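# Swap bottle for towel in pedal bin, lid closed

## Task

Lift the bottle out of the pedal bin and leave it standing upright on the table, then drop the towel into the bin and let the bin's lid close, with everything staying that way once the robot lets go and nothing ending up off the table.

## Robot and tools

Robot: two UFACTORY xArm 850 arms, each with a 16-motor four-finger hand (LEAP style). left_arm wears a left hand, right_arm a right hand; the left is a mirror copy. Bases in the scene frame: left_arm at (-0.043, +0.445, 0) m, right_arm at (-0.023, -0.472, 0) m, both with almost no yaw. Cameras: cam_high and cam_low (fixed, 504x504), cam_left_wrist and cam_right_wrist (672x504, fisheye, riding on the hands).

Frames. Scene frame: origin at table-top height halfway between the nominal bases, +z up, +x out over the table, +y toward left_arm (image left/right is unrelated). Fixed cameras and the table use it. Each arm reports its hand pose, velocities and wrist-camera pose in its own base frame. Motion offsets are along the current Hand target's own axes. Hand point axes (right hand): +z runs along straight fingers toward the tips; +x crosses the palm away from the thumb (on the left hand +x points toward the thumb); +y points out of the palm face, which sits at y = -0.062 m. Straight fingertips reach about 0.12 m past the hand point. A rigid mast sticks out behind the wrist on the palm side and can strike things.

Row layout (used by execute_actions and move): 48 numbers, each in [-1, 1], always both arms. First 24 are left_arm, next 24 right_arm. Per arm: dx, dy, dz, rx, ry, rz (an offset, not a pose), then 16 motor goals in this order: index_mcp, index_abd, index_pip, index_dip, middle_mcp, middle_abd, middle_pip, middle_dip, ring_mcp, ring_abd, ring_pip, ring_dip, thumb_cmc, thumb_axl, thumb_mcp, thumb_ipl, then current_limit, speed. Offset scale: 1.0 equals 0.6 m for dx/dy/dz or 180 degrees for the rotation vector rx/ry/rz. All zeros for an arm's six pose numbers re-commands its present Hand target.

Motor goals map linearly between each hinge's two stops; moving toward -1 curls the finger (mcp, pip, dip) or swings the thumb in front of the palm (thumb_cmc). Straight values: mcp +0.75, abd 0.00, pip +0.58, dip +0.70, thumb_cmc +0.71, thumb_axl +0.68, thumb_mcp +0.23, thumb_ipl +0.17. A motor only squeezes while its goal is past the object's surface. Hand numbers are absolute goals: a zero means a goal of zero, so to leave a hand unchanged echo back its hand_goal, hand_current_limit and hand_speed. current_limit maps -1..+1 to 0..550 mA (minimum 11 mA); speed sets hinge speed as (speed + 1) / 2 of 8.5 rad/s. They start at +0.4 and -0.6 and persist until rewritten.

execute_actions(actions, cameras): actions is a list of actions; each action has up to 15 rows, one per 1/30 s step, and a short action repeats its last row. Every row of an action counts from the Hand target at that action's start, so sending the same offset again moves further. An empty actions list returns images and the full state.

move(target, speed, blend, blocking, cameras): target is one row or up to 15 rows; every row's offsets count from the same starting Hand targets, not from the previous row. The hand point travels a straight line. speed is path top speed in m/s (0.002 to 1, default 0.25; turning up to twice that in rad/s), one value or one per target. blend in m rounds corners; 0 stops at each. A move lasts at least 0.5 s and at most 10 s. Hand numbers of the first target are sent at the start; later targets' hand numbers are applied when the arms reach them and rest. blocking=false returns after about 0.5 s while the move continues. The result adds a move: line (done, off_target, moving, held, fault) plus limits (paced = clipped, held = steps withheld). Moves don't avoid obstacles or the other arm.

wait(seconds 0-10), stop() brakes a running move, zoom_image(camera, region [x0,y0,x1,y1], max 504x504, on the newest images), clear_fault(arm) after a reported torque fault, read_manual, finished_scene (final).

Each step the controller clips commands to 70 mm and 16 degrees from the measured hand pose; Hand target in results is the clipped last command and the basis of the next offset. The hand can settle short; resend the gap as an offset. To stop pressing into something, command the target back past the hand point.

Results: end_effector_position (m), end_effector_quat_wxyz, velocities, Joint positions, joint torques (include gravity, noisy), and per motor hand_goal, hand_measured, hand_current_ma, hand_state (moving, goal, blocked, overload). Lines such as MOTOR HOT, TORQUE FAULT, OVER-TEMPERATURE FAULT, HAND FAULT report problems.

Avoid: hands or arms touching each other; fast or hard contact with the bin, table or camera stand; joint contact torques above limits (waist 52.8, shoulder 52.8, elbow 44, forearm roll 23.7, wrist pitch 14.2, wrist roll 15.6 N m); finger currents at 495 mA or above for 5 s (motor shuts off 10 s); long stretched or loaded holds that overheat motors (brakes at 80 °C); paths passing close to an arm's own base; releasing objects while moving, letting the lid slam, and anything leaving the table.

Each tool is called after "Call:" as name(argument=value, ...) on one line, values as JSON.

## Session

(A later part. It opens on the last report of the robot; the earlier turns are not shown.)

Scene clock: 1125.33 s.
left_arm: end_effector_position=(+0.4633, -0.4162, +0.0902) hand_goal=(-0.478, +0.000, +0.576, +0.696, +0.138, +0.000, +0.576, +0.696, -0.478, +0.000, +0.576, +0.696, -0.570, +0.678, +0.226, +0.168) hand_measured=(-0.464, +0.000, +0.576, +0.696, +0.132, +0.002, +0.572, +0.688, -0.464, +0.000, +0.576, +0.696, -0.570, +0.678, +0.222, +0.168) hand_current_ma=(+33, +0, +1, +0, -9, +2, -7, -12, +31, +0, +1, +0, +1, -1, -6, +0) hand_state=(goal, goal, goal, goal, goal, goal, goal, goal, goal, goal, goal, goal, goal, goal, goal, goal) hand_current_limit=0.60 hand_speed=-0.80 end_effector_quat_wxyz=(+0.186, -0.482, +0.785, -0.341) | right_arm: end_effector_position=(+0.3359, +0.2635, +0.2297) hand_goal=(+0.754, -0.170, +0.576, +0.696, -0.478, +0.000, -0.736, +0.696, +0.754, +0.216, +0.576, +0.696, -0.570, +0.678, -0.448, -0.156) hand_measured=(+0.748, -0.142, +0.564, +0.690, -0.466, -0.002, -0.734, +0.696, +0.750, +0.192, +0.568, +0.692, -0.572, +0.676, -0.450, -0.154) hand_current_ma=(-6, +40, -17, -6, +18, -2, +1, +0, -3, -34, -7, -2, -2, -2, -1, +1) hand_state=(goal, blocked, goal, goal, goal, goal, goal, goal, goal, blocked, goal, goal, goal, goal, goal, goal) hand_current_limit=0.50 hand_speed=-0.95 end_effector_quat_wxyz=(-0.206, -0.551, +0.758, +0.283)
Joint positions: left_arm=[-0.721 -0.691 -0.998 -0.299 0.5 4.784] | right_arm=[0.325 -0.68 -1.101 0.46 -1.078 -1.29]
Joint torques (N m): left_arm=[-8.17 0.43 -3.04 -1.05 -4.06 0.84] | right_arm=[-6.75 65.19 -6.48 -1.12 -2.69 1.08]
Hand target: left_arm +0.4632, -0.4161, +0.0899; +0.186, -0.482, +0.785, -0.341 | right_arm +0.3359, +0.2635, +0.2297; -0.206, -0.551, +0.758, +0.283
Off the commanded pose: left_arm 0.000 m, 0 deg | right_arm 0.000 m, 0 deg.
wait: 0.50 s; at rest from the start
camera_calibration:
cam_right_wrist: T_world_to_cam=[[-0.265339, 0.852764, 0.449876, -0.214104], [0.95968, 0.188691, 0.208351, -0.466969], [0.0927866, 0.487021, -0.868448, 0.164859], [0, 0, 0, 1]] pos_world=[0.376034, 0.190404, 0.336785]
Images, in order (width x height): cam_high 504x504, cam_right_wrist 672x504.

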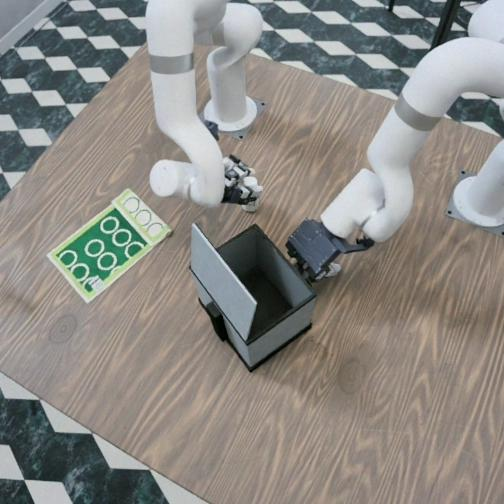

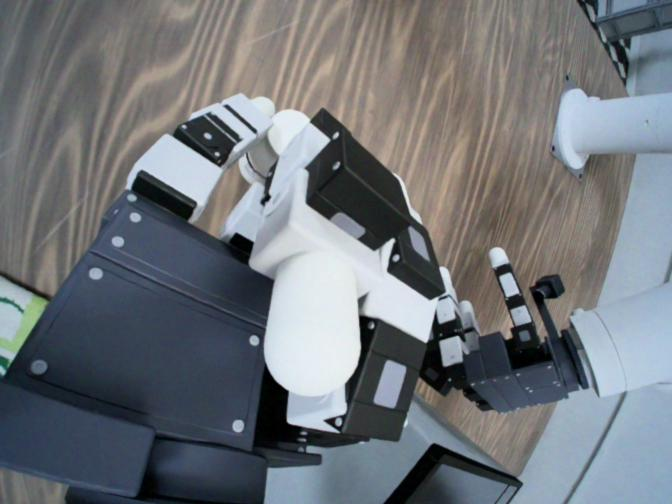

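Call:
move(target=[[0,0,0,0,0,0,-0.479,0,0.576,0.696,0.137,0,0.576,0.696,-0.479,0,0.576,0.696,-0.571,0.678,0.226,0.168,0.6,-0.8,0,0,0,0,0,0,0.754,-0.12,0.576,0.696,-0.479,0,-0.737,0.696,0.754,0.165,0.576,0.696,-0.571,0.678,-0.449,-0.157,0.5,-0.97]], speed=0.02, cameras=["cam_high"])

Call:
zoom_image(camera="cam_high", region=[200, 130, 300, 230])

Scene clock: 1130.10 s.
left_arm: end_effector_position=(+0.4633, -0.4162, +0.0902) hand_goal=(-0.478, +0.000, +0.576, +0.696, +0.138, +0.000, +0.576, +0.696, -0.478, +0.000, +0.576, +0.696, -0.570, +0.678, +0.226, +0.168) hand_measured=(-0.464, +0.000, +0.576, +0.696, +0.132, +0.002, +0.572, +0.688, -0.464, +0.000, +0.576, +0.696, -0.570, +0.678, +0.222, +0.168) hand_current_ma=(+33, +0, +1, +0, -9, +2, -7, -12, +31, +0, +1, +0, +1, -1, -6, +0) hand_state=(goal, goal, goal, goal, goal, goal, goal, goal, goal, goal, goal, goal, goal, goal, goal, goal) hand_current_limit=0.60 hand_speed=-0.80 end_effector_quat_wxyz=(+0.186, -0.482, +0.785, -0.341) | right_arm: end_effector_position=(+0.3359, +0.2635, +0.2297) hand_goal=(+0.754, -0.120, +0.576, +0.696, -0.478, +0.000, -0.736, +0.696, +0.754, +0.166, +0.576, +0.696, -0.570, +0.678, -0.448, -0.156) hand_measured=(+0.756, -0.122, +0.574, +0.694, -0.466, -0.002, -0.734, +0.696, +0.758, +0.168, +0.574, +0.694, -0.572, +0.676, -0.450, -0.154) hand_current_ma=(+2, -1, -1, -2, +18, -2, +1, +0, +3, +1, -1, -1, -2, -2, -1, +1) hand_state=(goal, goal, goal, goal, goal, goal, goal, goal, goal, goal, goal, goal, goal, goal, goal, goal) hand_current_limit=0.50 hand_speed=-0.97 end_effector_quat_wxyz=(-0.206, -0.551, +0.758, +0.283)
Joint positions: left_arm=[-0.721 -0.691 -0.998 -0.299 0.5 4.784] | right_arm=[0.325 -0.68 -1.101 0.46 -1.078 -1.29]
Joint torques (N m): left_arm=[-7.59 1.55 -3.35 -0.9 -4.28 0.76] | right_arm=[-7.14 61.55 -5.77 -1.32 -2.1 1.1]
Hand target: left_arm +0.4632, -0.4161, +0.0899; +0.186, -0.482, +0.785, -0.341 | right_arm +0.3359, +0.2635, +0.2297; -0.206, -0.551, +0.758, +0.283
Off the commanded pose: left_arm 0.000 m, 0 deg | right_arm 0.000 m, 0 deg.
move: done
Images, in order (width x height): cam_high 504x504.

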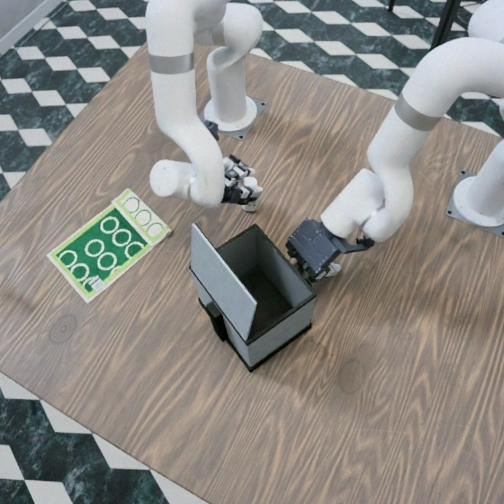

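Scaled by 5.040 from the camera's 504x504 image, which has a finer 720x720 frame.

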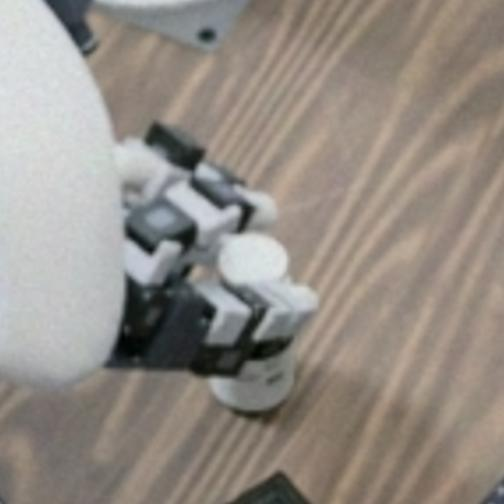

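Call:
move(target=[[0,0,0,0,0,0,-0.479,0,0.576,0.696,0.137,0,0.576,0.696,-0.479,0,0.576,0.696,-0.571,0.678,0.226,0.168,0.6,-0.8,0,0,0,0,0,0,0.754,0.08,0.576,0.696,-0.479,0,-0.737,0.696,0.754,-0.05,0.576,0.696,-0.571,0.678,-0.449,-0.157,0.5,-0.92],[0,0,0,0,0,0,-0.479,0,0.576,0.696,0.137,0,0.576,0.696,-0.479,0,0.576,0.696,-0.571,0.678,0.226,0.168,0.6,-0.8,0,0,-0.15,0,0,0,0.754,0.08,0.576,0.696,-0.479,0,-0.737,0.696,0.754,-0.05,0.576,0.696,-0.571,0.678,-0.449,-0.157,0.5,-0.92]], speed=0.06, cameras=["cam_high","cam_right_wrist"])

Call:
zoom_image(camera="cam_high", region=[200, 130, 300, 230])

Scene clock: 1139.57 s.
left_arm: end_effector_position=(+0.4633, -0.4162, +0.0902) hand_goal=(-0.478, +0.000, +0.576, +0.696, +0.138, +0.000, +0.576, +0.696, -0.478, +0.000, +0.576, +0.696, -0.570, +0.678, +0.226, +0.168) hand_measured=(-0.464, +0.000, +0.576, +0.696, +0.132, +0.002, +0.572, +0.688, -0.464, +0.000, +0.576, +0.696, -0.570, +0.678, +0.222, +0.168) hand_current_ma=(+33, +0, +1, +0, -9, +2, -7, -12, +31, +0, +1, +0, +1, -1, -6, +0) hand_state=(goal, goal, goal, goal, goal, goal, goal, goal, goal, goal, goal, goal, goal, goal, goal, goal) hand_current_limit=0.60 hand_speed=-0.80 end_effector_quat_wxyz=(+0.186, -0.482, +0.785, -0.341) | right_arm: end_effector_position=(+0.3920, +0.2453, +0.2976) hand_goal=(+0.754, +0.080, +0.576, +0.696, -0.478, +0.000, -0.736, +0.696, +0.754, -0.050, +0.576, +0.696, -0.570, +0.678, -0.448, -0.156) hand_measured=(+0.756, +0.076, +0.574, +0.694, -0.466, -0.002, -0.734, +0.696, +0.758, -0.046, +0.574, +0.694, -0.572, +0.676, -0.450, -0.154) hand_current_ma=(+2, -2, -1, -2, +17, -2, +1, +0, +3, +2, -1, -1, -2, -2, -1, +1) hand_state=(goal, goal, goal, goal, goal, goal, goal, goal, goal, goal, goal, goal, goal, goal, goal, goal) hand_current_limit=0.50 hand_speed=-0.92 end_effector_quat_wxyz=(-0.206, -0.551, +0.758, +0.283)
Joint positions: left_arm=[-0.721 -0.691 -0.998 -0.299 0.5 4.784] | right_arm=[0.267 -0.659 -1.265 0.388 -1.259 -1.236]
Joint torques (N m): left_arm=[-8.02 1.77 -3.38 -1.25 -4.12 0.8] | right_arm=[-7.45 52.47 -14 -1 -3.12 1.06]
Hand target: left_arm +0.4632, -0.4161, +0.0899; +0.186, -0.482, +0.785, -0.341 | right_arm +0.3920, +0.2453, +0.2976; -0.206, -0.551, +0.758, +0.283
Off the commanded pose: left_arm 0.000 m, 0 deg | right_arm 0.000 m, 0 deg.
move: done
camera_calibration:
cam_right_wrist: T_world_to_cam=[[-0.26534, 0.852776, 0.449853, -0.214171], [0.95967, 0.188647, 0.208436, -0.53164], [0.0928856, 0.487017, -0.868439, 0.227566], [0, 0, 0, 1]] pos_world=[0.432234, 0.172104, 0.404785]
Images, in order (width x height): cam_high 504x504, cam_right_wrist 672x504.

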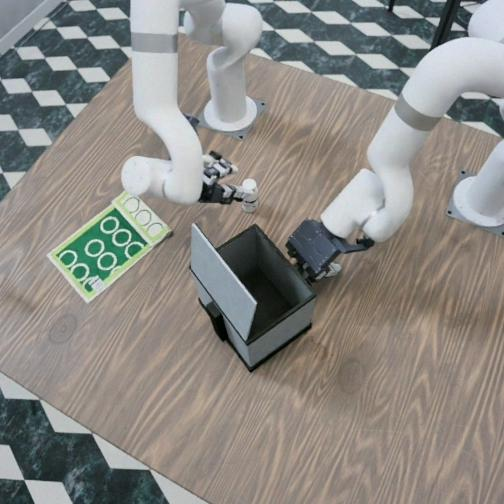

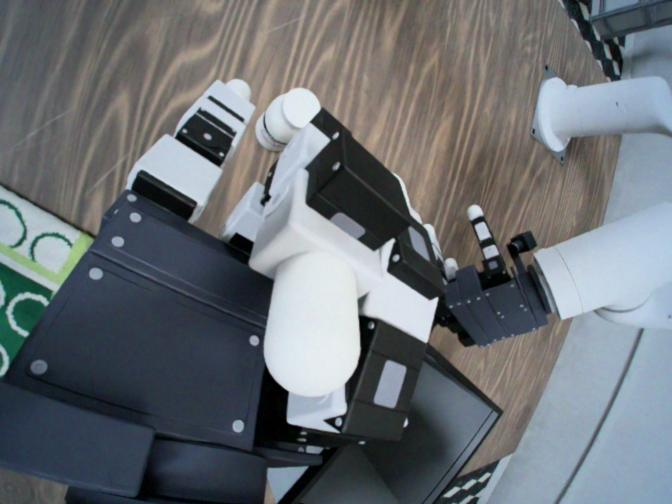

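Scaled by 5.040 from the camera's 504x504 image, which has a finer 720x720 frame.

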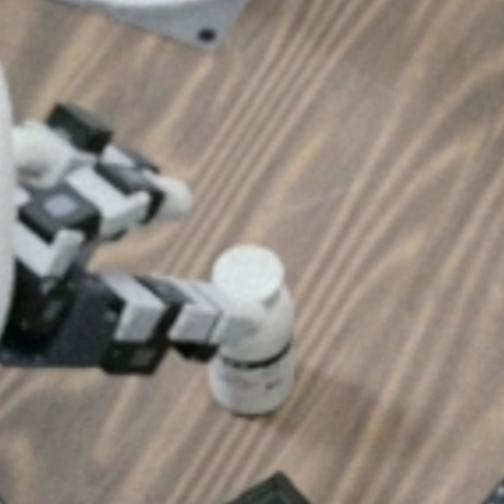

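Call:
zoom_image(camera="cam_high", region=[30, 180, 180, 310])

Scaled by 3.360 from the camera's 504x504 image, which has a finer 720x720 frame.

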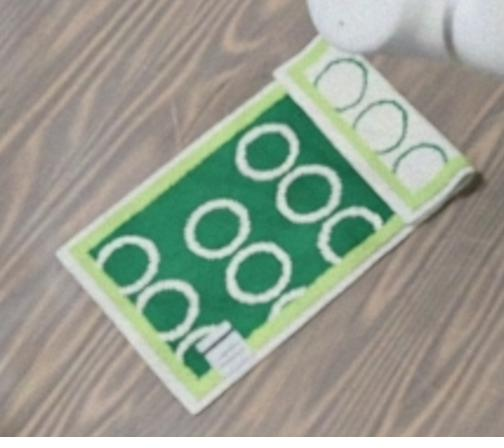

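Call:
move(target=[[0,0,0,0,0,0,-0.479,0,0.576,0.696,0.137,0,0.576,0.696,-0.479,0,0.576,0.696,-0.571,0.678,0.226,0.168,0.6,-0.8,0,0.11,-0.126,0.2278,0,0,0.754,0.08,0.576,0.696,-0.479,0,-0.737,0.696,0.754,-0.05,0.576,0.696,-0.571,0.678,-0.449,-0.157,0.5,-0.92]], speed=0.15)

Scene clock: 1232.43 s.
left_arm: end_effector_position=(+0.4633, -0.4162, +0.0902) hand_goal=(-0.478, +0.000, +0.576, +0.696, +0.138, +0.000, +0.576, +0.696, -0.478, +0.000, +0.576, +0.696, -0.570, +0.678, +0.226, +0.168) hand_measured=(-0.464, +0.000, +0.576, +0.696, +0.132, +0.002, +0.572, +0.688, -0.464, +0.000, +0.576, +0.696, -0.570, +0.678, +0.222, +0.168) hand_current_ma=(+33, +0, +1, +0, -9, +2, -7, -12, +31, +0, +1, +0, +1, -1, -6, +0) hand_state=(goal, goal, goal, goal, goal, goal, goal, goal, goal, goal, goal, goal, goal, goal, goal, goal) hand_current_limit=0.60 hand_speed=-0.80 end_effector_quat_wxyz=(+0.186, -0.482, +0.785, -0.341) | right_arm: end_effector_position=(+0.3919, +0.2454, +0.3979) hand_goal=(+0.754, +0.080, +0.576, +0.696, -0.478, +0.000, -0.736, +0.696, +0.754, -0.050, +0.576, +0.696, -0.570, +0.678, -0.448, -0.156) hand_measured=(+0.756, +0.076, +0.574, +0.694, -0.466, -0.002, -0.734, +0.696, +0.756, -0.048, +0.574, +0.694, -0.572, +0.676, -0.450, -0.154) hand_current_ma=(+1, -2, -1, -2, +17, -2, +1, +0, +1, +2, -1, -1, -2, -2, -1, +1) hand_state=(goal, goal, goal, goal, goal, goal, goal, goal, goal, goal, goal, goal, goal, goal, goal, goal) hand_current_limit=0.50 hand_speed=-0.92 end_effector_quat_wxyz=(+0.000, -0.588, +0.809, +0.000)
Joint positions: left_arm=[-0.721 -0.691 -0.998 -0.299 0.5 4.784] | right_arm=[0.401 -0.189 -1.131 0 -0.943 -0.856]
Joint torques (N m): left_arm=[-8.33 2.09 -2.94 -1.28 -4.15 0.81] | right_arm=[8.24 53.29 -9.89 -1.31 2.06 1.27]
Hand target: left_arm +0.4632, -0.4161, +0.0899; +0.186, -0.482, +0.785, -0.341 | right_arm +0.3919, +0.2454, +0.3979; +0.000, -0.588, +0.809, +0.000
Off the commanded pose: left_arm 0.000 m, 0 deg | right_arm 0.000 m, 0 deg.
move: done

Call:
move(target=[[0,0,0,0,0,0,-0.479,0,0.576,0.696,0.137,0,0.576,0.696,-0.479,0,0.576,0.696,-0.571,0.678,0.226,0.168,0.6,-0.8,0.2492,-0.3895,0.1633,0,0,0.4878,0.754,0.05,0.576,0.696,-0.479,0,-0.737,0.696,0.754,-0.05,0.576,0.696,-0.571,0.678,-0.449,-0.157,0.5,-0.92]], speed=0.3, cameras=["cam_high","cam_right_wrist"])

Scene clock: 1242.53 s.
left_arm: end_effector_position=(+0.4633, -0.4162, +0.0902) hand_goal=(-0.478, +0.000, +0.576, +0.696, +0.138, +0.000, +0.576, +0.696, -0.478, +0.000, +0.576, +0.696, -0.570, +0.678, +0.226, +0.168) hand_measured=(-0.464, +0.000, +0.576, +0.696, +0.132, +0.002, +0.572, +0.688, -0.464, +0.000, +0.576, +0.696, -0.570, +0.678, +0.222, +0.168) hand_current_ma=(+33, +0, +1, +0, -9, +2, -7, -12, +31, +0, +1, +0, +1, -1, -6, +0) hand_state=(goal, goal, goal, goal, goal, goal, goal, goal, goal, goal, goal, goal, goal, goal, goal, goal) hand_current_limit=0.60 hand_speed=-0.80 end_effector_quat_wxyz=(+0.186, -0.482, +0.785, -0.341) | right_arm: end_effector_position=(+0.5680, +0.0310, +0.2999) hand_goal=(+0.754, +0.050, +0.576, +0.696, -0.478, +0.000, -0.736, +0.696, +0.754, -0.050, +0.576, +0.696, -0.570, +0.678, -0.448, -0.156) hand_measured=(+0.754, +0.052, +0.574, +0.694, -0.466, -0.002, -0.734, +0.696, +0.756, -0.048, +0.574, +0.694, -0.572, +0.676, -0.450, -0.154) hand_current_ma=(+0, +2, -1, -2, +17, -2, +1, +0, +1, +2, -1, -1, -2, -1, -1, +1) hand_state=(goal, goal, goal, goal, goal, goal, goal, goal, goal, goal, goal, goal, goal, goal, goal, goal) hand_current_limit=0.50 hand_speed=-0.92 end_effector_quat_wxyz=(+0.000, +0.137, +0.991, +0.000)
Joint positions: left_arm=[-0.721 -0.691 -0.998 -0.299 0.5 4.784] | right_arm=[-0.085 -0.331 -1.072 0 -0.742 0.19]
Joint torques (N m): left_arm=[-7.45 1.65 -3.98 -1.04 -4.32 0.85] | right_arm=[-6.96 29.14 -15.66 -1.47 2.15 1.12]
Hand target: left_arm +0.4632, -0.4161, +0.0899; +0.186, -0.482, +0.785, -0.341 | right_arm +0.5680, +0.0310, +0.2999; +0.000, +0.137, +0.991, +0.000
Off the commanded pose: left_arm 0.000 m, 0 deg | right_arm 0.000 m, 0 deg.
move: done
camera_calibration:
cam_right_wrist: T_world_to_cam=[[0.887878, 0.460079, 0.000772485, -0.49395], [0.319758, -0.618286, 0.717968, -0.424854], [0.330799, -0.637221, -0.696076, 0.165553], [0, 0, 0, 1]] pos_world=[0.519653, 0.0700686, 0.42065]
Images, in order (width x height): cam_high 504x504, cam_right_wrist 672x504.

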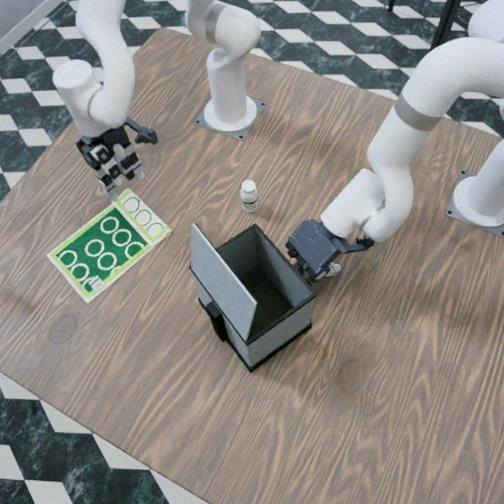

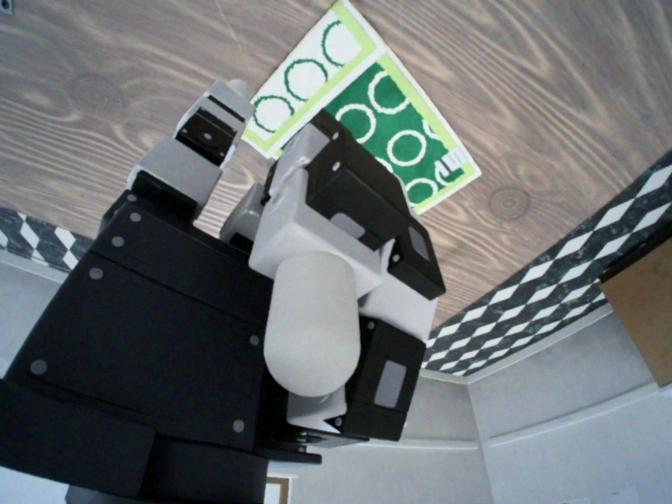

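Call:
move(target=[[0,0,0,0,0,0,-0.479,0,0.576,0.696,0.137,0,0.576,0.696,-0.479,0,0.576,0.696,-0.571,0.678,0.226,0.168,0.6,-0.8,0.025,0,0.22,0,0,0,0.754,0.0,0.576,0.696,-0.479,0,-0.737,0.696,0.754,0.0,0.576,0.696,-0.571,0.678,-0.449,-0.157,0.5,-0.92]], speed=0.12, cameras=["cam_high","cam_right_wrist"])

Call:
zoom_image(camera="cam_high", region=[40, 120, 190, 270])

Call:
zoom_image(camera="cam_right_wrist", region=[160, 0, 460, 240])

Scene clock: 1257.97 s.
left_arm: end_effector_position=(+0.4633, -0.4162, +0.0902) hand_goal=(-0.478, +0.000, +0.576, +0.696, +0.138, +0.000, +0.576, +0.696, -0.478, +0.000, +0.576, +0.696, -0.570, +0.678, +0.226, +0.168) hand_measured=(-0.464, +0.000, +0.576, +0.696, +0.132, +0.002, +0.572, +0.688, -0.464, +0.000, +0.576, +0.696, -0.570, +0.678, +0.222, +0.168) hand_current_ma=(+33, +0, +1, +0, -9, +2, -7, -12, +31, +0, +1, +0, +1, -1, -6, +0) hand_state=(goal, goal, goal, goal, goal, goal, goal, goal, goal, goal, goal, goal, goal, goal, goal, goal) hand_current_limit=0.60 hand_speed=-0.80 end_effector_quat_wxyz=(+0.186, -0.482, +0.785, -0.341) | right_arm: end_effector_position=(+0.5535, +0.0351, +0.1679) hand_goal=(+0.754, +0.000, +0.576, +0.696, -0.478, +0.000, -0.736, +0.696, +0.754, +0.000, +0.576, +0.696, -0.570, +0.678, -0.448, -0.156) hand_measured=(+0.754, +0.002, +0.574, +0.694, -0.466, -0.002, -0.734, +0.696, +0.756, -0.002, +0.574, +0.694, -0.572, +0.676, -0.450, -0.154) hand_current_ma=(+0, +2, -1, -2, +17, -2, +1, +0, +1, -2, -1, -1, -2, -1, -1, +1) hand_state=(goal, goal, goal, goal, goal, goal, goal, goal, goal, goal, goal, goal, goal, goal, goal, goal) hand_current_limit=0.50 hand_speed=-0.92 end_effector_quat_wxyz=(+0.000, +0.137, +0.991, +0.000)
Joint positions: left_arm=[-0.721 -0.691 -0.998 -0.299 0.5 4.784] | right_arm=[-0.08 -0.505 -0.959 0 -0.454 0.196]
Joint torques (N m): left_arm=[-7.13 1.75 -2.94 -1.42 -4.27 0.8] | right_arm=[8.41 32.83 -7.12 1.11 2.17 1.24]
Hand target: left_arm +0.4632, -0.4161, +0.0899; +0.186, -0.482, +0.785, -0.341 | right_arm +0.5535, +0.0351, +0.1679; +0.000, +0.137, +0.991, +0.000
Off the commanded pose: left_arm 0.000 m, 0 deg | right_arm 0.000 m, 0 deg.
move: done
camera_calibration:
cam_right_wrist: T_world_to_cam=[[0.887805, 0.460219, 0.000735342, -0.482823], [0.319844, -0.618157, 0.71804, -0.322985], [0.33091, -0.637244, -0.696002, 0.0810049], [0, 0, 0, 1]] pos_world=[0.505153, 0.0741689, 0.28865]
Images, in order (width x height): cam_high 504x504, cam_right_wrist 672x504.

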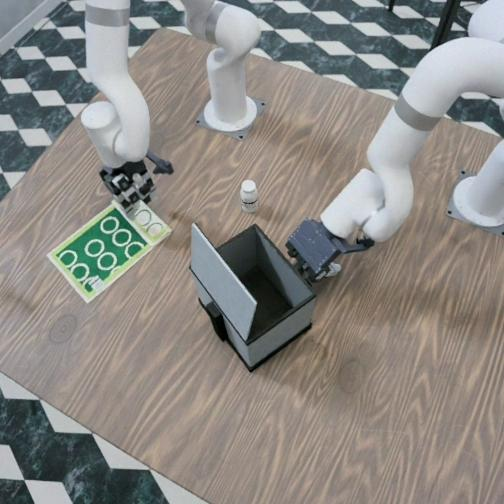

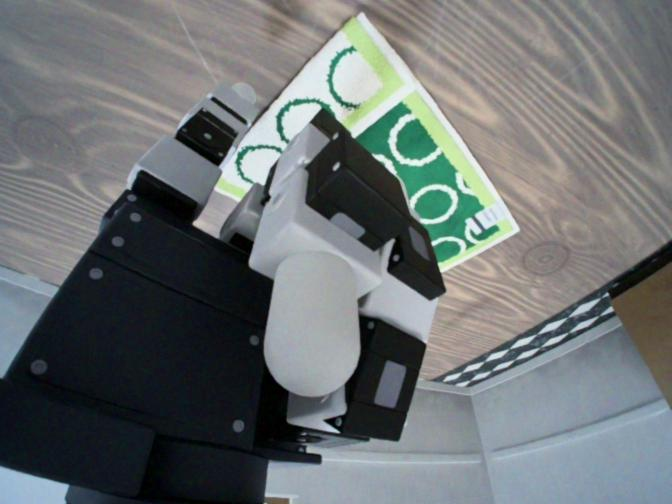

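Scaled by 3.360 from the camera's 504x504 image, which has a finer 720x720 frame.

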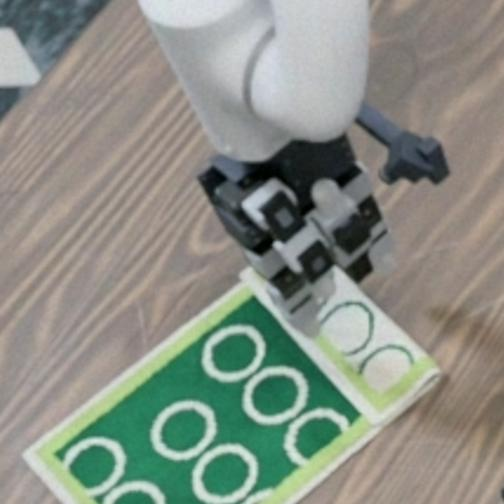

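Scaled by 1.680 from the camera's 672x504 image, which has a finer 960x720 frame.

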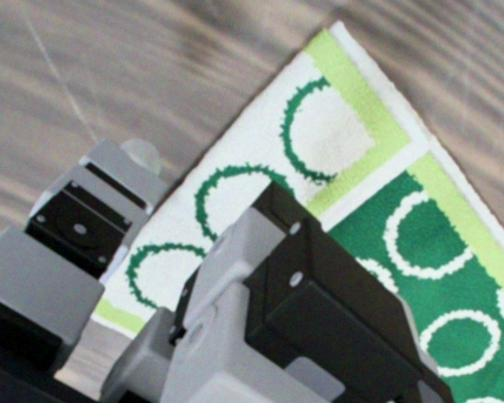

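Call:
move(target=[[0,0,0,0,0,0,-0.479,0,0.576,0.696,0.137,0,0.576,0.696,-0.479,0,0.576,0.696,-0.571,0.678,0.226,0.168,0.6,-0.8,0.021,0,0.05,0,0,0,0.959,-0.12,0.066,0.696,-0.479,0,-0.737,0.696,0.959,0.12,0.066,0.696,-0.571,0.678,-0.449,-0.157,0.4,-0.85]], speed=0.08, cameras=["cam_high","cam_right_wrist"])

Call:
zoom_image(camera="cam_high", region=[70, 140, 190, 260])

Call:
zoom_image(camera="cam_right_wrist", region=[160, 0, 460, 240])

Scene clock: 1287.70 s.
left_arm: end_effector_position=(+0.4633, -0.4162, +0.0902) hand_goal=(-0.478, +0.000, +0.576, +0.696, +0.138, +0.000, +0.576, +0.696, -0.478, +0.000, +0.576, +0.696, -0.570, +0.678, +0.226, +0.168) hand_measured=(-0.464, +0.000, +0.576, +0.696, +0.132, +0.002, +0.572, +0.688, -0.464, +0.000, +0.576, +0.696, -0.570, +0.678, +0.222, +0.168) hand_current_ma=(+33, +0, +1, +0, -9, +2, -7, -12, +31, +0, +1, +0, +1, -1, -6, +0) hand_state=(goal, goal, goal, goal, goal, goal, goal, goal, goal, goal, goal, goal, goal, goal, goal, goal) hand_current_limit=0.60 hand_speed=-0.80 end_effector_quat_wxyz=(+0.186, -0.482, +0.785, -0.341) | right_arm: end_effector_position=(+0.5414, +0.0385, +0.1379) hand_goal=(+0.960, -0.120, +0.066, +0.696, -0.478, +0.000, -0.736, +0.696, +0.960, +0.120, +0.066, +0.696, -0.570, +0.678, -0.448, -0.156) hand_measured=(+0.954, -0.116, +0.070, +0.694, -0.466, -0.002, -0.734, +0.696, +0.952, +0.116, +0.070, +0.694, -0.572, +0.676, -0.450, -0.154) hand_current_ma=(-8, +3, +4, -2, +17, -2, +1, +0, -9, -2, +3, -1, -2, -1, -1, +1) hand_state=(goal, goal, goal, goal, goal, goal, goal, goal, goal, goal, goal, goal, goal, goal, goal, goal) hand_current_limit=0.40 hand_speed=-0.85 end_effector_quat_wxyz=(+0.000, +0.137, +0.991, +0.000)
Joint positions: left_arm=[-0.721 -0.691 -0.998 -0.299 0.5 4.784] | right_arm=[-0.075 -0.541 -0.92 0 -0.379 0.201]
Joint torques (N m): left_arm=[-8.17 0.98 -3.21 -1.09 -4.35 0.87] | right_arm=[7.22 33.72 -6.31 1.04 2.12 1.18]
Hand target: left_arm +0.4632, -0.4161, +0.0899; +0.186, -0.482, +0.785, -0.341 | right_arm +0.5414, +0.0385, +0.1379; +0.000, +0.137, +0.991, +0.000
Off the commanded pose: left_arm 0.000 m, 0 deg | right_arm 0.000 m, 0 deg.
move: done
camera_calibration:
cam_right_wrist: T_world_to_cam=[[0.887805, 0.460219, 0.000735342, -0.473624], [0.319844, -0.618157, 0.71804, -0.295472], [0.33091, -0.637244, -0.696002, 0.0662955], [0, 0, 0, 1]] pos_world=[0.493053, 0.0775689, 0.25865]
Images, in order (width x height): cam_high 504x504, cam_right_wrist 672x504.

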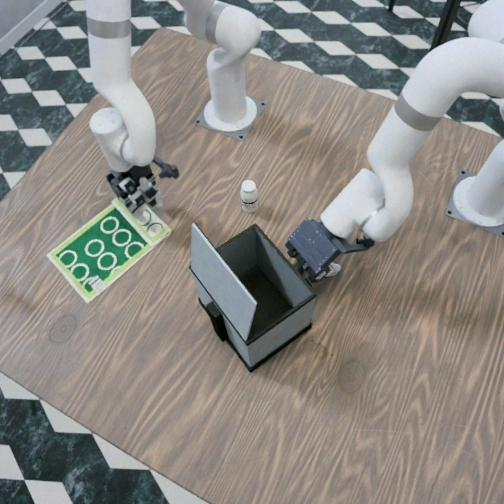

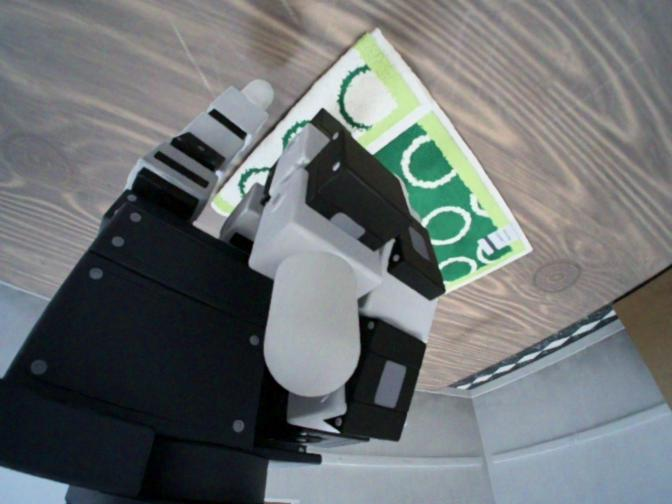

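Scaled by 4.200 from the camera's 504x504 image, which has a finer 720x720 frame.

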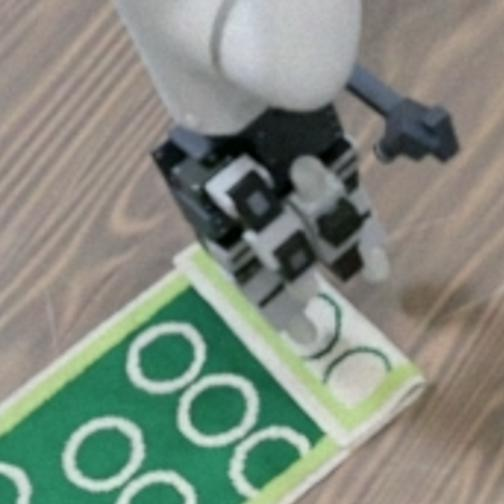

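Scaled by 1.680 from the camera's 672x504 image, which has a finer 960x720 frame.

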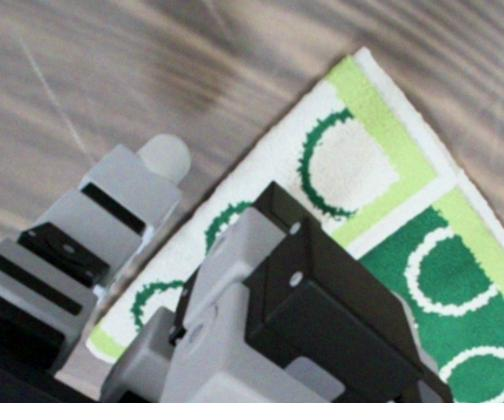

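Call:
move(target=[[0,0,0,0,0,0,-0.479,0,0.576,0.696,0.137,0,0.576,0.696,-0.479,0,0.576,0.696,-0.571,0.678,0.226,0.168,0.6,-0.8,-0.018,0,0.02,0,0,0,0.959,-0.12,0.066,0.696,-0.479,0,-0.737,0.696,0.959,0.12,0.066,0.696,-0.571,0.678,-0.449,-0.157,0.4,-0.85]], speed=0.05)

Call:
move(target=[[0,0,0,0,0,0,-0.479,0,0.576,0.696,0.137,0,0.576,0.696,-0.479,0,0.576,0.696,-0.571,0.678,0.226,0.168,0.6,-0.8,0,0,0.008,0,0,0,0.959,-0.12,0.066,0.696,-0.479,0,-0.737,0.696,0.959,0.12,0.066,0.696,-0.571,0.678,-0.449,-0.157,0.4,-0.85]], speed=0.03, cameras=["cam_high","cam_right_wrist"])

Call:
zoom_image(camera="cam_high", region=[70, 140, 190, 260])

Call:
zoom_image(camera="cam_right_wrist", region=[160, 0, 460, 240])

Scene clock: 1300.53 s.
left_arm: end_effector_position=(+0.4633, -0.4162, +0.0902) hand_goal=(-0.478, +0.000, +0.576, +0.696, +0.138, +0.000, +0.576, +0.696, -0.478, +0.000, +0.576, +0.696, -0.570, +0.678, +0.226, +0.168) hand_measured=(-0.464, +0.000, +0.576, +0.696, +0.132, +0.002, +0.572, +0.688, -0.464, +0.000, +0.576, +0.696, -0.570, +0.678, +0.222, +0.168) hand_current_ma=(+33, +0, +1, +0, -9, +2, -7, -12, +31, +0, +1, +0, +1, -1, -6, +0) hand_state=(goal, goal, goal, goal, goal, goal, goal, goal, goal, goal, goal, goal, goal, goal, goal, goal) hand_current_limit=0.60 hand_speed=-0.80 end_effector_quat_wxyz=(+0.186, -0.482, +0.785, -0.341) | right_arm: end_effector_position=(+0.5518, +0.0356, +0.1259) hand_goal=(+0.960, -0.120, +0.066, +0.696, -0.478, +0.000, -0.736, +0.696, +0.960, +0.120, +0.066, +0.696, -0.570, +0.678, -0.448, -0.156) hand_measured=(+0.956, -0.130, +0.062, +0.694, -0.466, -0.002, -0.734, +0.696, +0.952, +0.116, +0.070, +0.694, -0.572, +0.676, -0.450, -0.154) hand_current_ma=(-3, -9, -4, -2, +17, -2, +1, +0, -9, -2, +3, -1, -2, -1, -1, +1) hand_state=(goal, goal, goal, goal, goal, goal, goal, goal, goal, goal, goal, goal, goal, goal, goal, goal) hand_current_limit=0.40 hand_speed=-0.85 end_effector_quat_wxyz=(+0.000, +0.137, +0.991, +0.000)
Joint positions: left_arm=[-0.721 -0.691 -0.998 -0.299 0.5 4.784] | right_arm=[-0.079 -0.584 -0.953 0 -0.369 0.197]
Joint torques (N m): left_arm=[-8.19 2.04 -2.86 -0.6 -4.34 0.86] | right_arm=[-6.6 30.91 -12.62 -0.66 2.27 -1.46]
Hand target: left_arm +0.4632, -0.4161, +0.0899; +0.186, -0.482, +0.785, -0.341 | right_arm +0.5518, +0.0356, +0.1259; +0.000, +0.137, +0.991, +0.000
Off the commanded pose: left_arm 0.000 m, 0 deg | right_arm 0.000 m, 0 deg.
move: done

Scene clock: 1301.33 s.
left_arm: end_effector_position=(+0.4633, -0.4162, +0.0902) hand_goal=(-0.478, +0.000, +0.576, +0.696, +0.138, +0.000, +0.576, +0.696, -0.478, +0.000, +0.576, +0.696, -0.570, +0.678, +0.226, +0.168) hand_measured=(-0.464, +0.000, +0.576, +0.696, +0.132, +0.002, +0.572, +0.688, -0.464, +0.000, +0.576, +0.696, -0.570, +0.678, +0.222, +0.168) hand_current_ma=(+33, +0, +1, +0, -9, +2, -7, -12, +31, +0, +1, +0, +1, -1, -6, +0) hand_state=(goal, goal, goal, goal, goal, goal, goal, goal, goal, goal, goal, goal, goal, goal, goal, goal) hand_current_limit=0.60 hand_speed=-0.80 end_effector_quat_wxyz=(+0.186, -0.482, +0.785, -0.341) | right_arm: end_effector_position=(+0.5518, +0.0356, +0.1211) hand_goal=(+0.960, -0.120, +0.066, +0.696, -0.478, +0.000, -0.736, +0.696, +0.960, +0.120, +0.066, +0.696, -0.570, +0.678, -0.448, -0.156) hand_measured=(+0.982, -0.144, +0.012, +0.674, -0.466, -0.002, -0.734, +0.696, +0.952, +0.116, +0.070, +0.694, -0.572, +0.676, -0.450, -0.154) hand_current_ma=(+41, -35, -128, -37, +17, -2, +1, +0, -9, -2, +3, -1, -2, -1, -1, +1) hand_state=(blocked, blocked, blocked, blocked, goal, goal, goal, goal, goal, goal, goal, goal, goal, goal, goal, goal) hand_current_limit=0.40 hand_speed=-0.85 end_effector_quat_wxyz=(+0.000, +0.137, +0.991, +0.000)
Joint positions: left_arm=[-0.721 -0.691 -0.998 -0.299 0.5 4.784] | right_arm=[-0.079 -0.594 -0.953 0 -0.36 0.197]
Joint torques (N m): left_arm=[-7.98 2.49 -3.48 -1.25 -4.36 0.88] | right_arm=[-3.45 19.62 -8 -1.01 1.61 -1.42]
Hand target: left_arm +0.4632, -0.4161, +0.0899; +0.186, -0.482, +0.785, -0.341 | right_arm +0.5518, +0.0356, +0.1211; +0.000, +0.137, +0.991, +0.000
Off the commanded pose: left_arm 0.000 m, 0 deg | right_arm 0.000 m, 0 deg.
move: done
camera_calibration:
cam_right_wrist: T_world_to_cam=[[0.887849, 0.460135, 0.0007683, -0.481533], [0.319745, -0.618159, 0.718083, -0.288488], [0.33089, -0.637303, -0.695957, 0.0493167], [0, 0, 0, 1]] pos_world=[0.503453, 0.0746688, 0.24185]
Images, in order (width x height): cam_high 504x504, cam_right_wrist 672x504.

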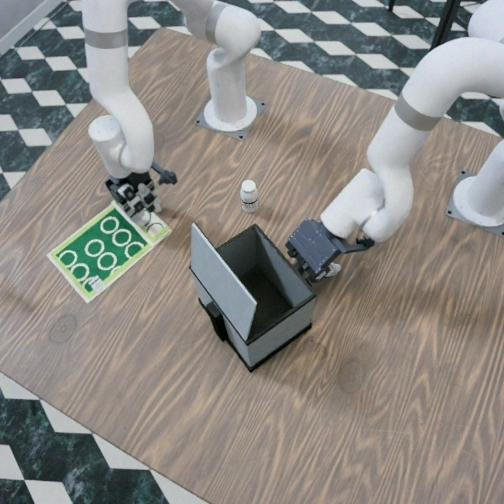

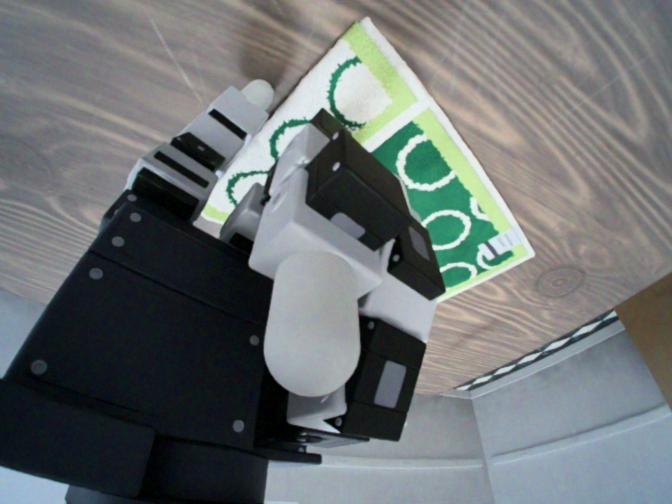

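Scaled by 4.200 from the camera's 504x504 image, which has a finer 720x720 frame.

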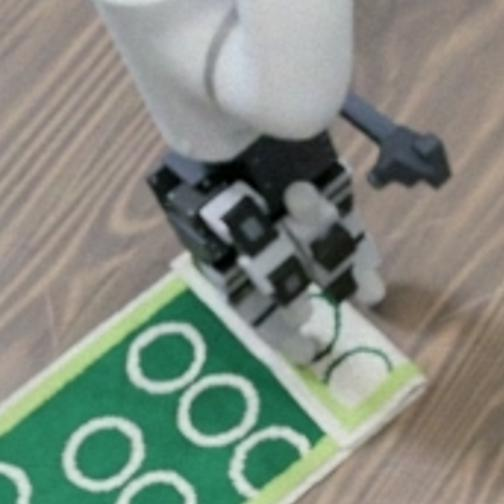

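Scaled by 1.680 from the camera's 672x504 image, which has a finer 960x720 frame.

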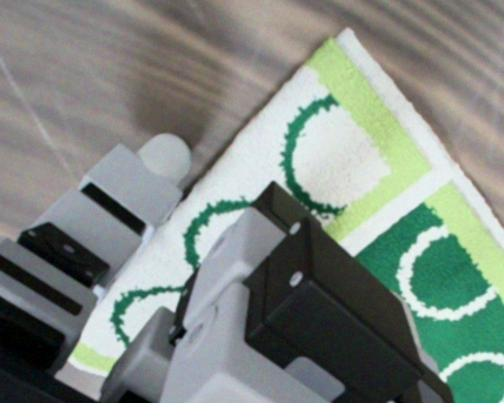

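Call:
move(target=[[0,0,0,0,0,0,-0.479,0,0.576,0.696,0.137,0,0.576,0.696,-0.479,0,0.576,0.696,-0.571,0.678,0.226,0.168,0.6,-0.8,0,0,0.006,0,0,0,0.959,-0.12,0.066,0.696,-0.479,0,-0.737,0.696,0.959,0.12,0.066,0.696,-0.571,0.678,-0.449,-0.157,0.5,-0.85]], speed=0.02)

Call:
move(target=[[0,0,0,0,0,0,-0.479,0,0.576,0.696,0.137,0,0.576,0.696,-0.479,0,0.576,0.696,-0.571,0.678,0.226,0.168,0.6,-0.8,0,0,0.008,0,0,0,0.959,-0.5,0.066,0.696,-0.479,0,-0.737,0.696,0.959,0.5,0.066,0.696,-0.571,0.678,-0.449,-0.157,0.5,-0.9]], speed=0.01, cameras=["cam_high","cam_right_wrist"])

Call:
zoom_image(camera="cam_high", region=[70, 140, 190, 260])

Call:
zoom_image(camera="cam_right_wrist", region=[160, 0, 460, 240])

Scene clock: 1310.07 s.
left_arm: end_effector_position=(+0.4633, -0.4162, +0.0902) hand_goal=(-0.478, +0.000, +0.576, +0.696, +0.138, +0.000, +0.576, +0.696, -0.478, +0.000, +0.576, +0.696, -0.570, +0.678, +0.226, +0.168) hand_measured=(-0.464, +0.000, +0.576, +0.696, +0.132, +0.002, +0.572, +0.688, -0.464, +0.000, +0.576, +0.696, -0.570, +0.678, +0.222, +0.168) hand_current_ma=(+33, +0, +1, +0, -9, +2, -7, -12, +31, +0, +1, +0, +1, -1, -6, +0) hand_state=(goal, goal, goal, goal, goal, goal, goal, goal, goal, goal, goal, goal, goal, goal, goal, goal) hand_current_limit=0.60 hand_speed=-0.80 end_effector_quat_wxyz=(+0.186, -0.482, +0.785, -0.341) | right_arm: end_effector_position=(+0.5518, +0.0356, +0.1176) hand_goal=(+0.960, -0.120, +0.066, +0.696, -0.478, +0.000, -0.736, +0.696, +0.960, +0.120, +0.066, +0.696, -0.570, +0.678, -0.448, -0.156) hand_measured=(+0.998, -0.162, -0.032, +0.652, -0.466, -0.002, -0.734, +0.696, +0.952, +0.116, +0.070, +0.694, -0.572, +0.676, -0.450, -0.154) hand_current_ma=(+81, -72, -296, -94, +17, -2, +1, +0, -9, -2, +3, -1, -2, -1, -1, +1) hand_state=(blocked, blocked, blocked, blocked, goal, goal, goal, goal, goal, goal, goal, goal, goal, goal, goal, goal) hand_current_limit=0.50 hand_speed=-0.85 end_effector_quat_wxyz=(+0.000, +0.137, +0.991, +0.000)
Joint positions: left_arm=[-0.721 -0.691 -0.998 -0.299 0.5 4.784] | right_arm=[-0.079 -0.601 -0.954 0 -0.353 0.197]
Joint torques (N m): left_arm=[-7.7 1.63 -2.59 -1.27 -4.43 0.8] | right_arm=[5.83 6.43 -5.53 -0.38 1.24 -1.43]
Hand target: left_arm +0.4632, -0.4161, +0.0899; +0.186, -0.482, +0.785, -0.341 | right_arm +0.5518, +0.0356, +0.1175; +0.000, +0.137, +0.991, +0.000
Off the commanded pose: left_arm 0.000 m, 0 deg | right_arm 0.000 m, 0 deg.
move: done

Scene clock: 1311.23 s.
left_arm: end_effector_position=(+0.4633, -0.4162, +0.0902) hand_goal=(-0.478, +0.000, +0.576, +0.696, +0.138, +0.000, +0.576, +0.696, -0.478, +0.000, +0.576, +0.696, -0.570, +0.678, +0.226, +0.168) hand_measured=(-0.464, +0.000, +0.576, +0.696, +0.132, +0.002, +0.572, +0.688, -0.464, +0.000, +0.576, +0.696, -0.570, +0.678, +0.222, +0.168) hand_current_ma=(+33, +0, +1, +0, -9, +2, -7, -12, +31, +0, +1, +0, +1, -1, -6, +0) hand_state=(goal, goal, goal, goal, goal, goal, goal, goal, goal, goal, goal, goal, goal, goal, goal, goal) hand_current_limit=0.60 hand_speed=-0.80 end_effector_quat_wxyz=(+0.186, -0.482, +0.785, -0.341) | right_arm: end_effector_position=(+0.5516, +0.0356, +0.1126) hand_goal=(+0.960, -0.500, +0.066, +0.696, -0.478, +0.000, -0.736, +0.696, +0.960, +0.500, +0.066, +0.696, -0.570, +0.678, -0.448, -0.156) hand_measured=(+0.936, -0.502, -0.006, +0.660, -0.466, -0.002, -0.734, +0.696, +0.996, +0.268, +0.010, +0.668, -0.572, +0.676, -0.450, -0.154) hand_current_ma=(-42, -1, -189, -73, +17, -2, +1, +0, +78, -412, -134, -52, -2, -1, -1, +1) hand_state=(blocked, goal, blocked, blocked, goal, goal, goal, goal, blocked, blocked, blocked, blocked, goal, goal, goal, goal) hand_current_limit=0.50 hand_speed=-0.90 end_effector_quat_wxyz=(+0.000, +0.137, +0.991, +0.000)
Joint positions: left_arm=[-0.721 -0.691 -0.998 -0.299 0.5 4.784] | right_arm=[-0.079 -0.611 -0.954 0 -0.344 0.197]
Joint torques (N m): left_arm=[-8.68 1.08 -3.5 -1.17 -4.36 0.79] | right_arm=[5.63 26.2 -8.51 -0.37 4.55 -1.11]
Hand target: left_arm +0.4632, -0.4161, +0.0899; +0.186, -0.482, +0.785, -0.341 | right_arm +0.5518, +0.0356, +0.1127; +0.000, +0.137, +0.991, +0.000
Off the commanded pose: left_arm 0.000 m, 0 deg | right_arm 0.000 m, 0 deg.
move: done
camera_calibration:
cam_right_wrist: T_world_to_cam=[[0.88781, 0.46021, 0.000359172, -0.481329], [0.320158, -0.618191, 0.717871, -0.282508], [0.330594, -0.637218, -0.696176, 0.0436276], [0, 0, 0, 1]] pos_world=[0.503353, 0.0746688, 0.23335]
Images, in order (width x height): cam_high 504x504, cam_right_wrist 672x504.

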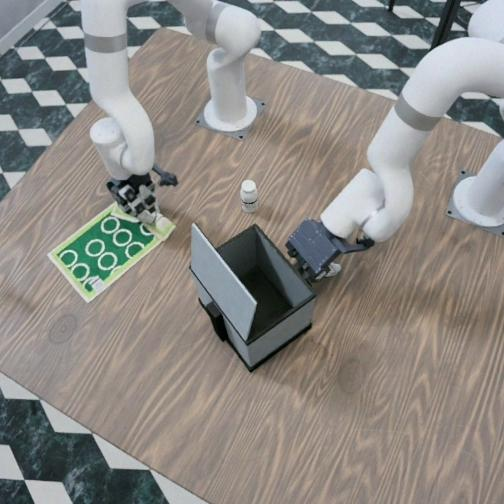

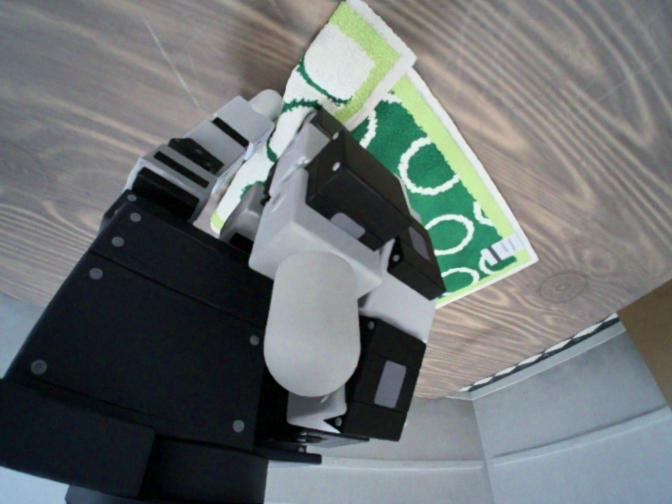

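Scaled by 4.200 from the camera's 504x504 image, which has a finer 720x720 frame.

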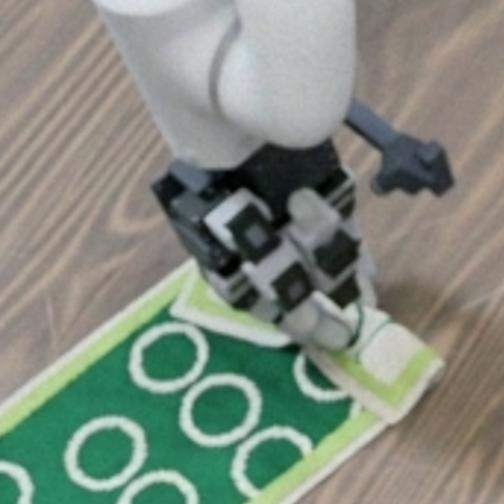

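Scaled by 1.680 from the camera's 672x504 image, which has a finer 960x720 frame.

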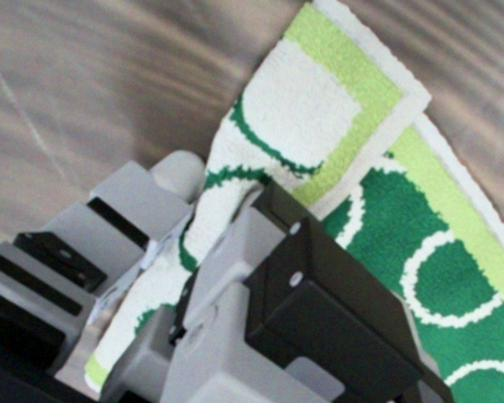

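Call:
move(target=[[0,0,0,0,0,0,-0.479,0,0.576,0.696,0.137,0,0.576,0.696,-0.479,0,0.576,0.696,-0.571,0.678,0.226,0.168,0.6,-0.8,0,0,0,0,0,0,0.959,-0.7,0.066,0.696,-0.479,0,-0.737,0.696,0.959,0.7,0.066,0.696,-0.571,0.678,-0.449,-0.157,0.6,-0.9]], speed=0.02)

Call:
move(target=[[0,0,0,0,0,0,-0.479,0,0.576,0.696,0.137,0,0.576,0.696,-0.479,0,0.576,0.696,-0.571,0.678,0.226,0.168,0.6,-0.8,0,0,-0.06,0,0,0,0.959,-0.7,0.066,0.696,-0.479,0,-0.737,0.696,0.959,0.7,0.066,0.696,-0.571,0.678,-0.449,-0.157,0.6,-0.9]], speed=0.04, cameras=["cam_high","cam_right_wrist"])

Call:
zoom_image(camera="cam_high", region=[70, 140, 190, 260])

Call:
zoom_image(camera="cam_right_wrist", region=[160, 0, 460, 240])

Scene clock: 1322.90 s.
left_arm: end_effector_position=(+0.4633, -0.4162, +0.0902) hand_goal=(-0.478, +0.000, +0.576, +0.696, +0.138, +0.000, +0.576, +0.696, -0.478, +0.000, +0.576, +0.696, -0.570, +0.678, +0.226, +0.168) hand_measured=(-0.464, +0.000, +0.576, +0.696, +0.132, +0.002, +0.572, +0.688, -0.464, +0.000, +0.576, +0.696, -0.570, +0.678, +0.222, +0.168) hand_current_ma=(+33, +0, +1, +0, -9, +2, -7, -12, +31, +0, +1, +0, +1, -1, -6, +0) hand_state=(goal, goal, goal, goal, goal, goal, goal, goal, goal, goal, goal, goal, goal, goal, goal, goal) hand_current_limit=0.60 hand_speed=-0.80 end_effector_quat_wxyz=(+0.186, -0.482, +0.785, -0.341) | right_arm: end_effector_position=(+0.5518, +0.0356, +0.1127) hand_goal=(+0.960, -0.700, +0.066, +0.696, -0.478, +0.000, -0.736, +0.696, +0.960, +0.700, +0.066, +0.696, -0.570, +0.678, -0.448, -0.156) hand_measured=(+0.940, -0.648, +0.044, +0.684, -0.466, -0.002, -0.734, +0.696, +0.998, +0.268, +0.008, +0.666, -0.572, +0.676, -0.450, -0.154) hand_current_ma=(-32, +100, -35, -15, +17, -2, +1, +0, +81, -440, -136, -54, -2, -1, -1, +1) hand_state=(goal, blocked, blocked, goal, goal, goal, goal, goal, blocked, blocked, blocked, blocked, goal, goal, goal, goal) hand_current_limit=0.60 hand_speed=-0.90 end_effector_quat_wxyz=(+0.000, +0.137, +0.991, +0.000)
Joint positions: left_arm=[-0.721 -0.691 -0.998 -0.299 0.5 4.784] | right_arm=[-0.079 -0.611 -0.955 0 -0.344 0.197]
Joint torques (N m): left_arm=[-7.96 0.88 -3.66 -1.04 -4.38 0.82] | right_arm=[6.13 53.25 -12.22 0.94 4.67 0.8]
Hand target: left_arm +0.4632, -0.4161, +0.0899; +0.186, -0.482, +0.785, -0.341 | right_arm +0.5518, +0.0356, +0.1127; +0.000, +0.137, +0.991, +0.000
Off the commanded pose: left_arm 0.000 m, 0 deg | right_arm 0.000 m, 0 deg.
move: done

Scene clock: 1324.13 s.
left_arm: end_effector_position=(+0.4633, -0.4162, +0.0902) hand_goal=(-0.478, +0.000, +0.576, +0.696, +0.138, +0.000, +0.576, +0.696, -0.478, +0.000, +0.576, +0.696, -0.570, +0.678, +0.226, +0.168) hand_measured=(-0.464, +0.000, +0.576, +0.696, +0.132, +0.002, +0.572, +0.688, -0.464, +0.000, +0.576, +0.696, -0.570, +0.678, +0.222, +0.168) hand_current_ma=(+33, +0, +1, +0, -9, +2, -7, -12, +31, +0, +1, +0, +1, -1, -6, +0) hand_state=(goal, goal, goal, goal, goal, goal, goal, goal, goal, goal, goal, goal, goal, goal, goal, goal) hand_current_limit=0.60 hand_speed=-0.80 end_effector_quat_wxyz=(+0.186, -0.482, +0.785, -0.341) | right_arm: end_effector_position=(+0.5517, +0.0356, +0.1486) hand_goal=(+0.960, -0.700, +0.066, +0.696, -0.478, +0.000, -0.736, +0.696, +0.960, +0.700, +0.066, +0.696, -0.570, +0.678, -0.448, -0.156) hand_measured=(+0.908, -0.656, +0.008, +0.674, -0.466, -0.002, -0.734, +0.696, +0.998, +0.478, +0.088, +0.706, -0.572, +0.676, -0.450, -0.154) hand_current_ma=(-128, +77, -140, -37, +17, -2, +1, +0, +82, -440, +37, +12, -2, -1, -1, +1) hand_state=(blocked, blocked, blocked, blocked, goal, goal, goal, goal, blocked, blocked, blocked, goal, goal, goal, goal, goal) hand_current_limit=0.60 hand_speed=-0.90 end_effector_quat_wxyz=(+0.000, +0.137, +0.991, +0.000)
Joint positions: left_arm=[-0.721 -0.691 -0.998 -0.299 0.5 4.784] | right_arm=[-0.079 -0.539 -0.952 0 -0.413 0.197]
Joint torques (N m): left_arm=[-7.54 1.62 -2.91 -1.25 -4.44 0.84] | right_arm=[5.58 62.95 -8.98 0.9 -2.2 0.73]
Hand target: left_arm +0.4632, -0.4161, +0.0899; +0.186, -0.482, +0.785, -0.341 | right_arm +0.5518, +0.0356, +0.1487; +0.000, +0.137, +0.991, +0.000
Off the commanded pose: left_arm 0.000 m, 0 deg | right_arm 0.000 m, 0 deg.
move: done
camera_calibration:
cam_right_wrist: T_world_to_cam=[[0.887835, 0.460161, 0.000675043, -0.481525], [0.319877, -0.618225, 0.717967, -0.308337], [0.330798, -0.637221, -0.696077, 0.0685974], [0, 0, 0, 1]] pos_world=[0.503453, 0.0746687, 0.26945]
Images, in order (width x height): cam_high 504x504, cam_right_wrist 672x504.

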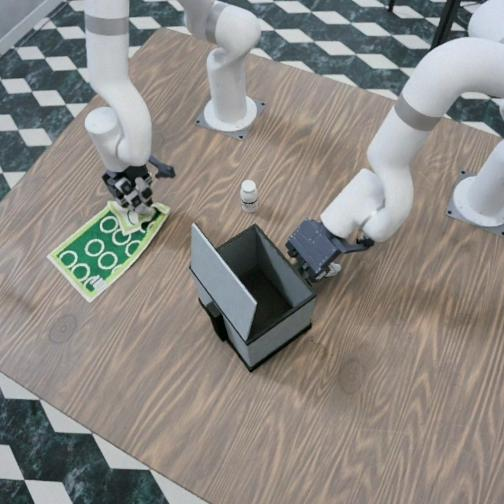

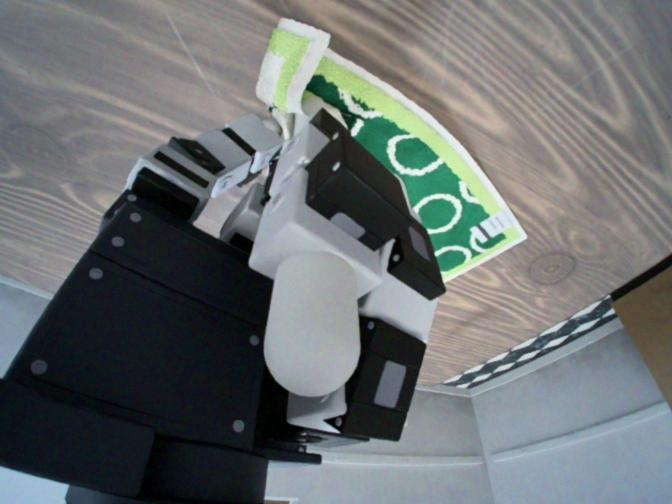

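Scaled by 4.200 from the camera's 504x504 image, which has a finer 720x720 frame.

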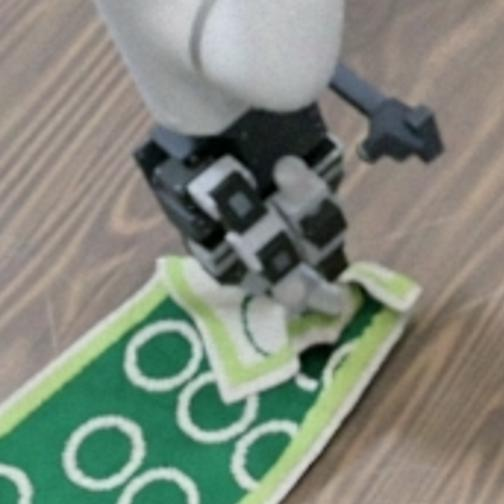

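Scaled by 1.680 from the camera's 672x504 image, which has a finer 960x720 frame.

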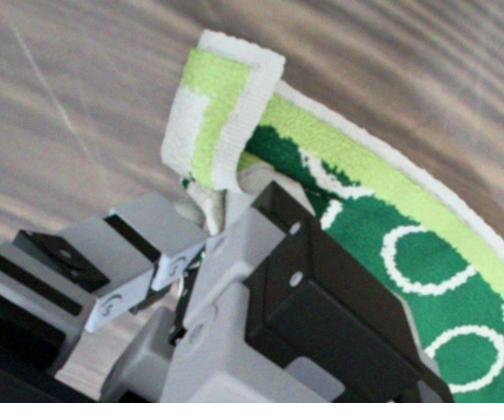

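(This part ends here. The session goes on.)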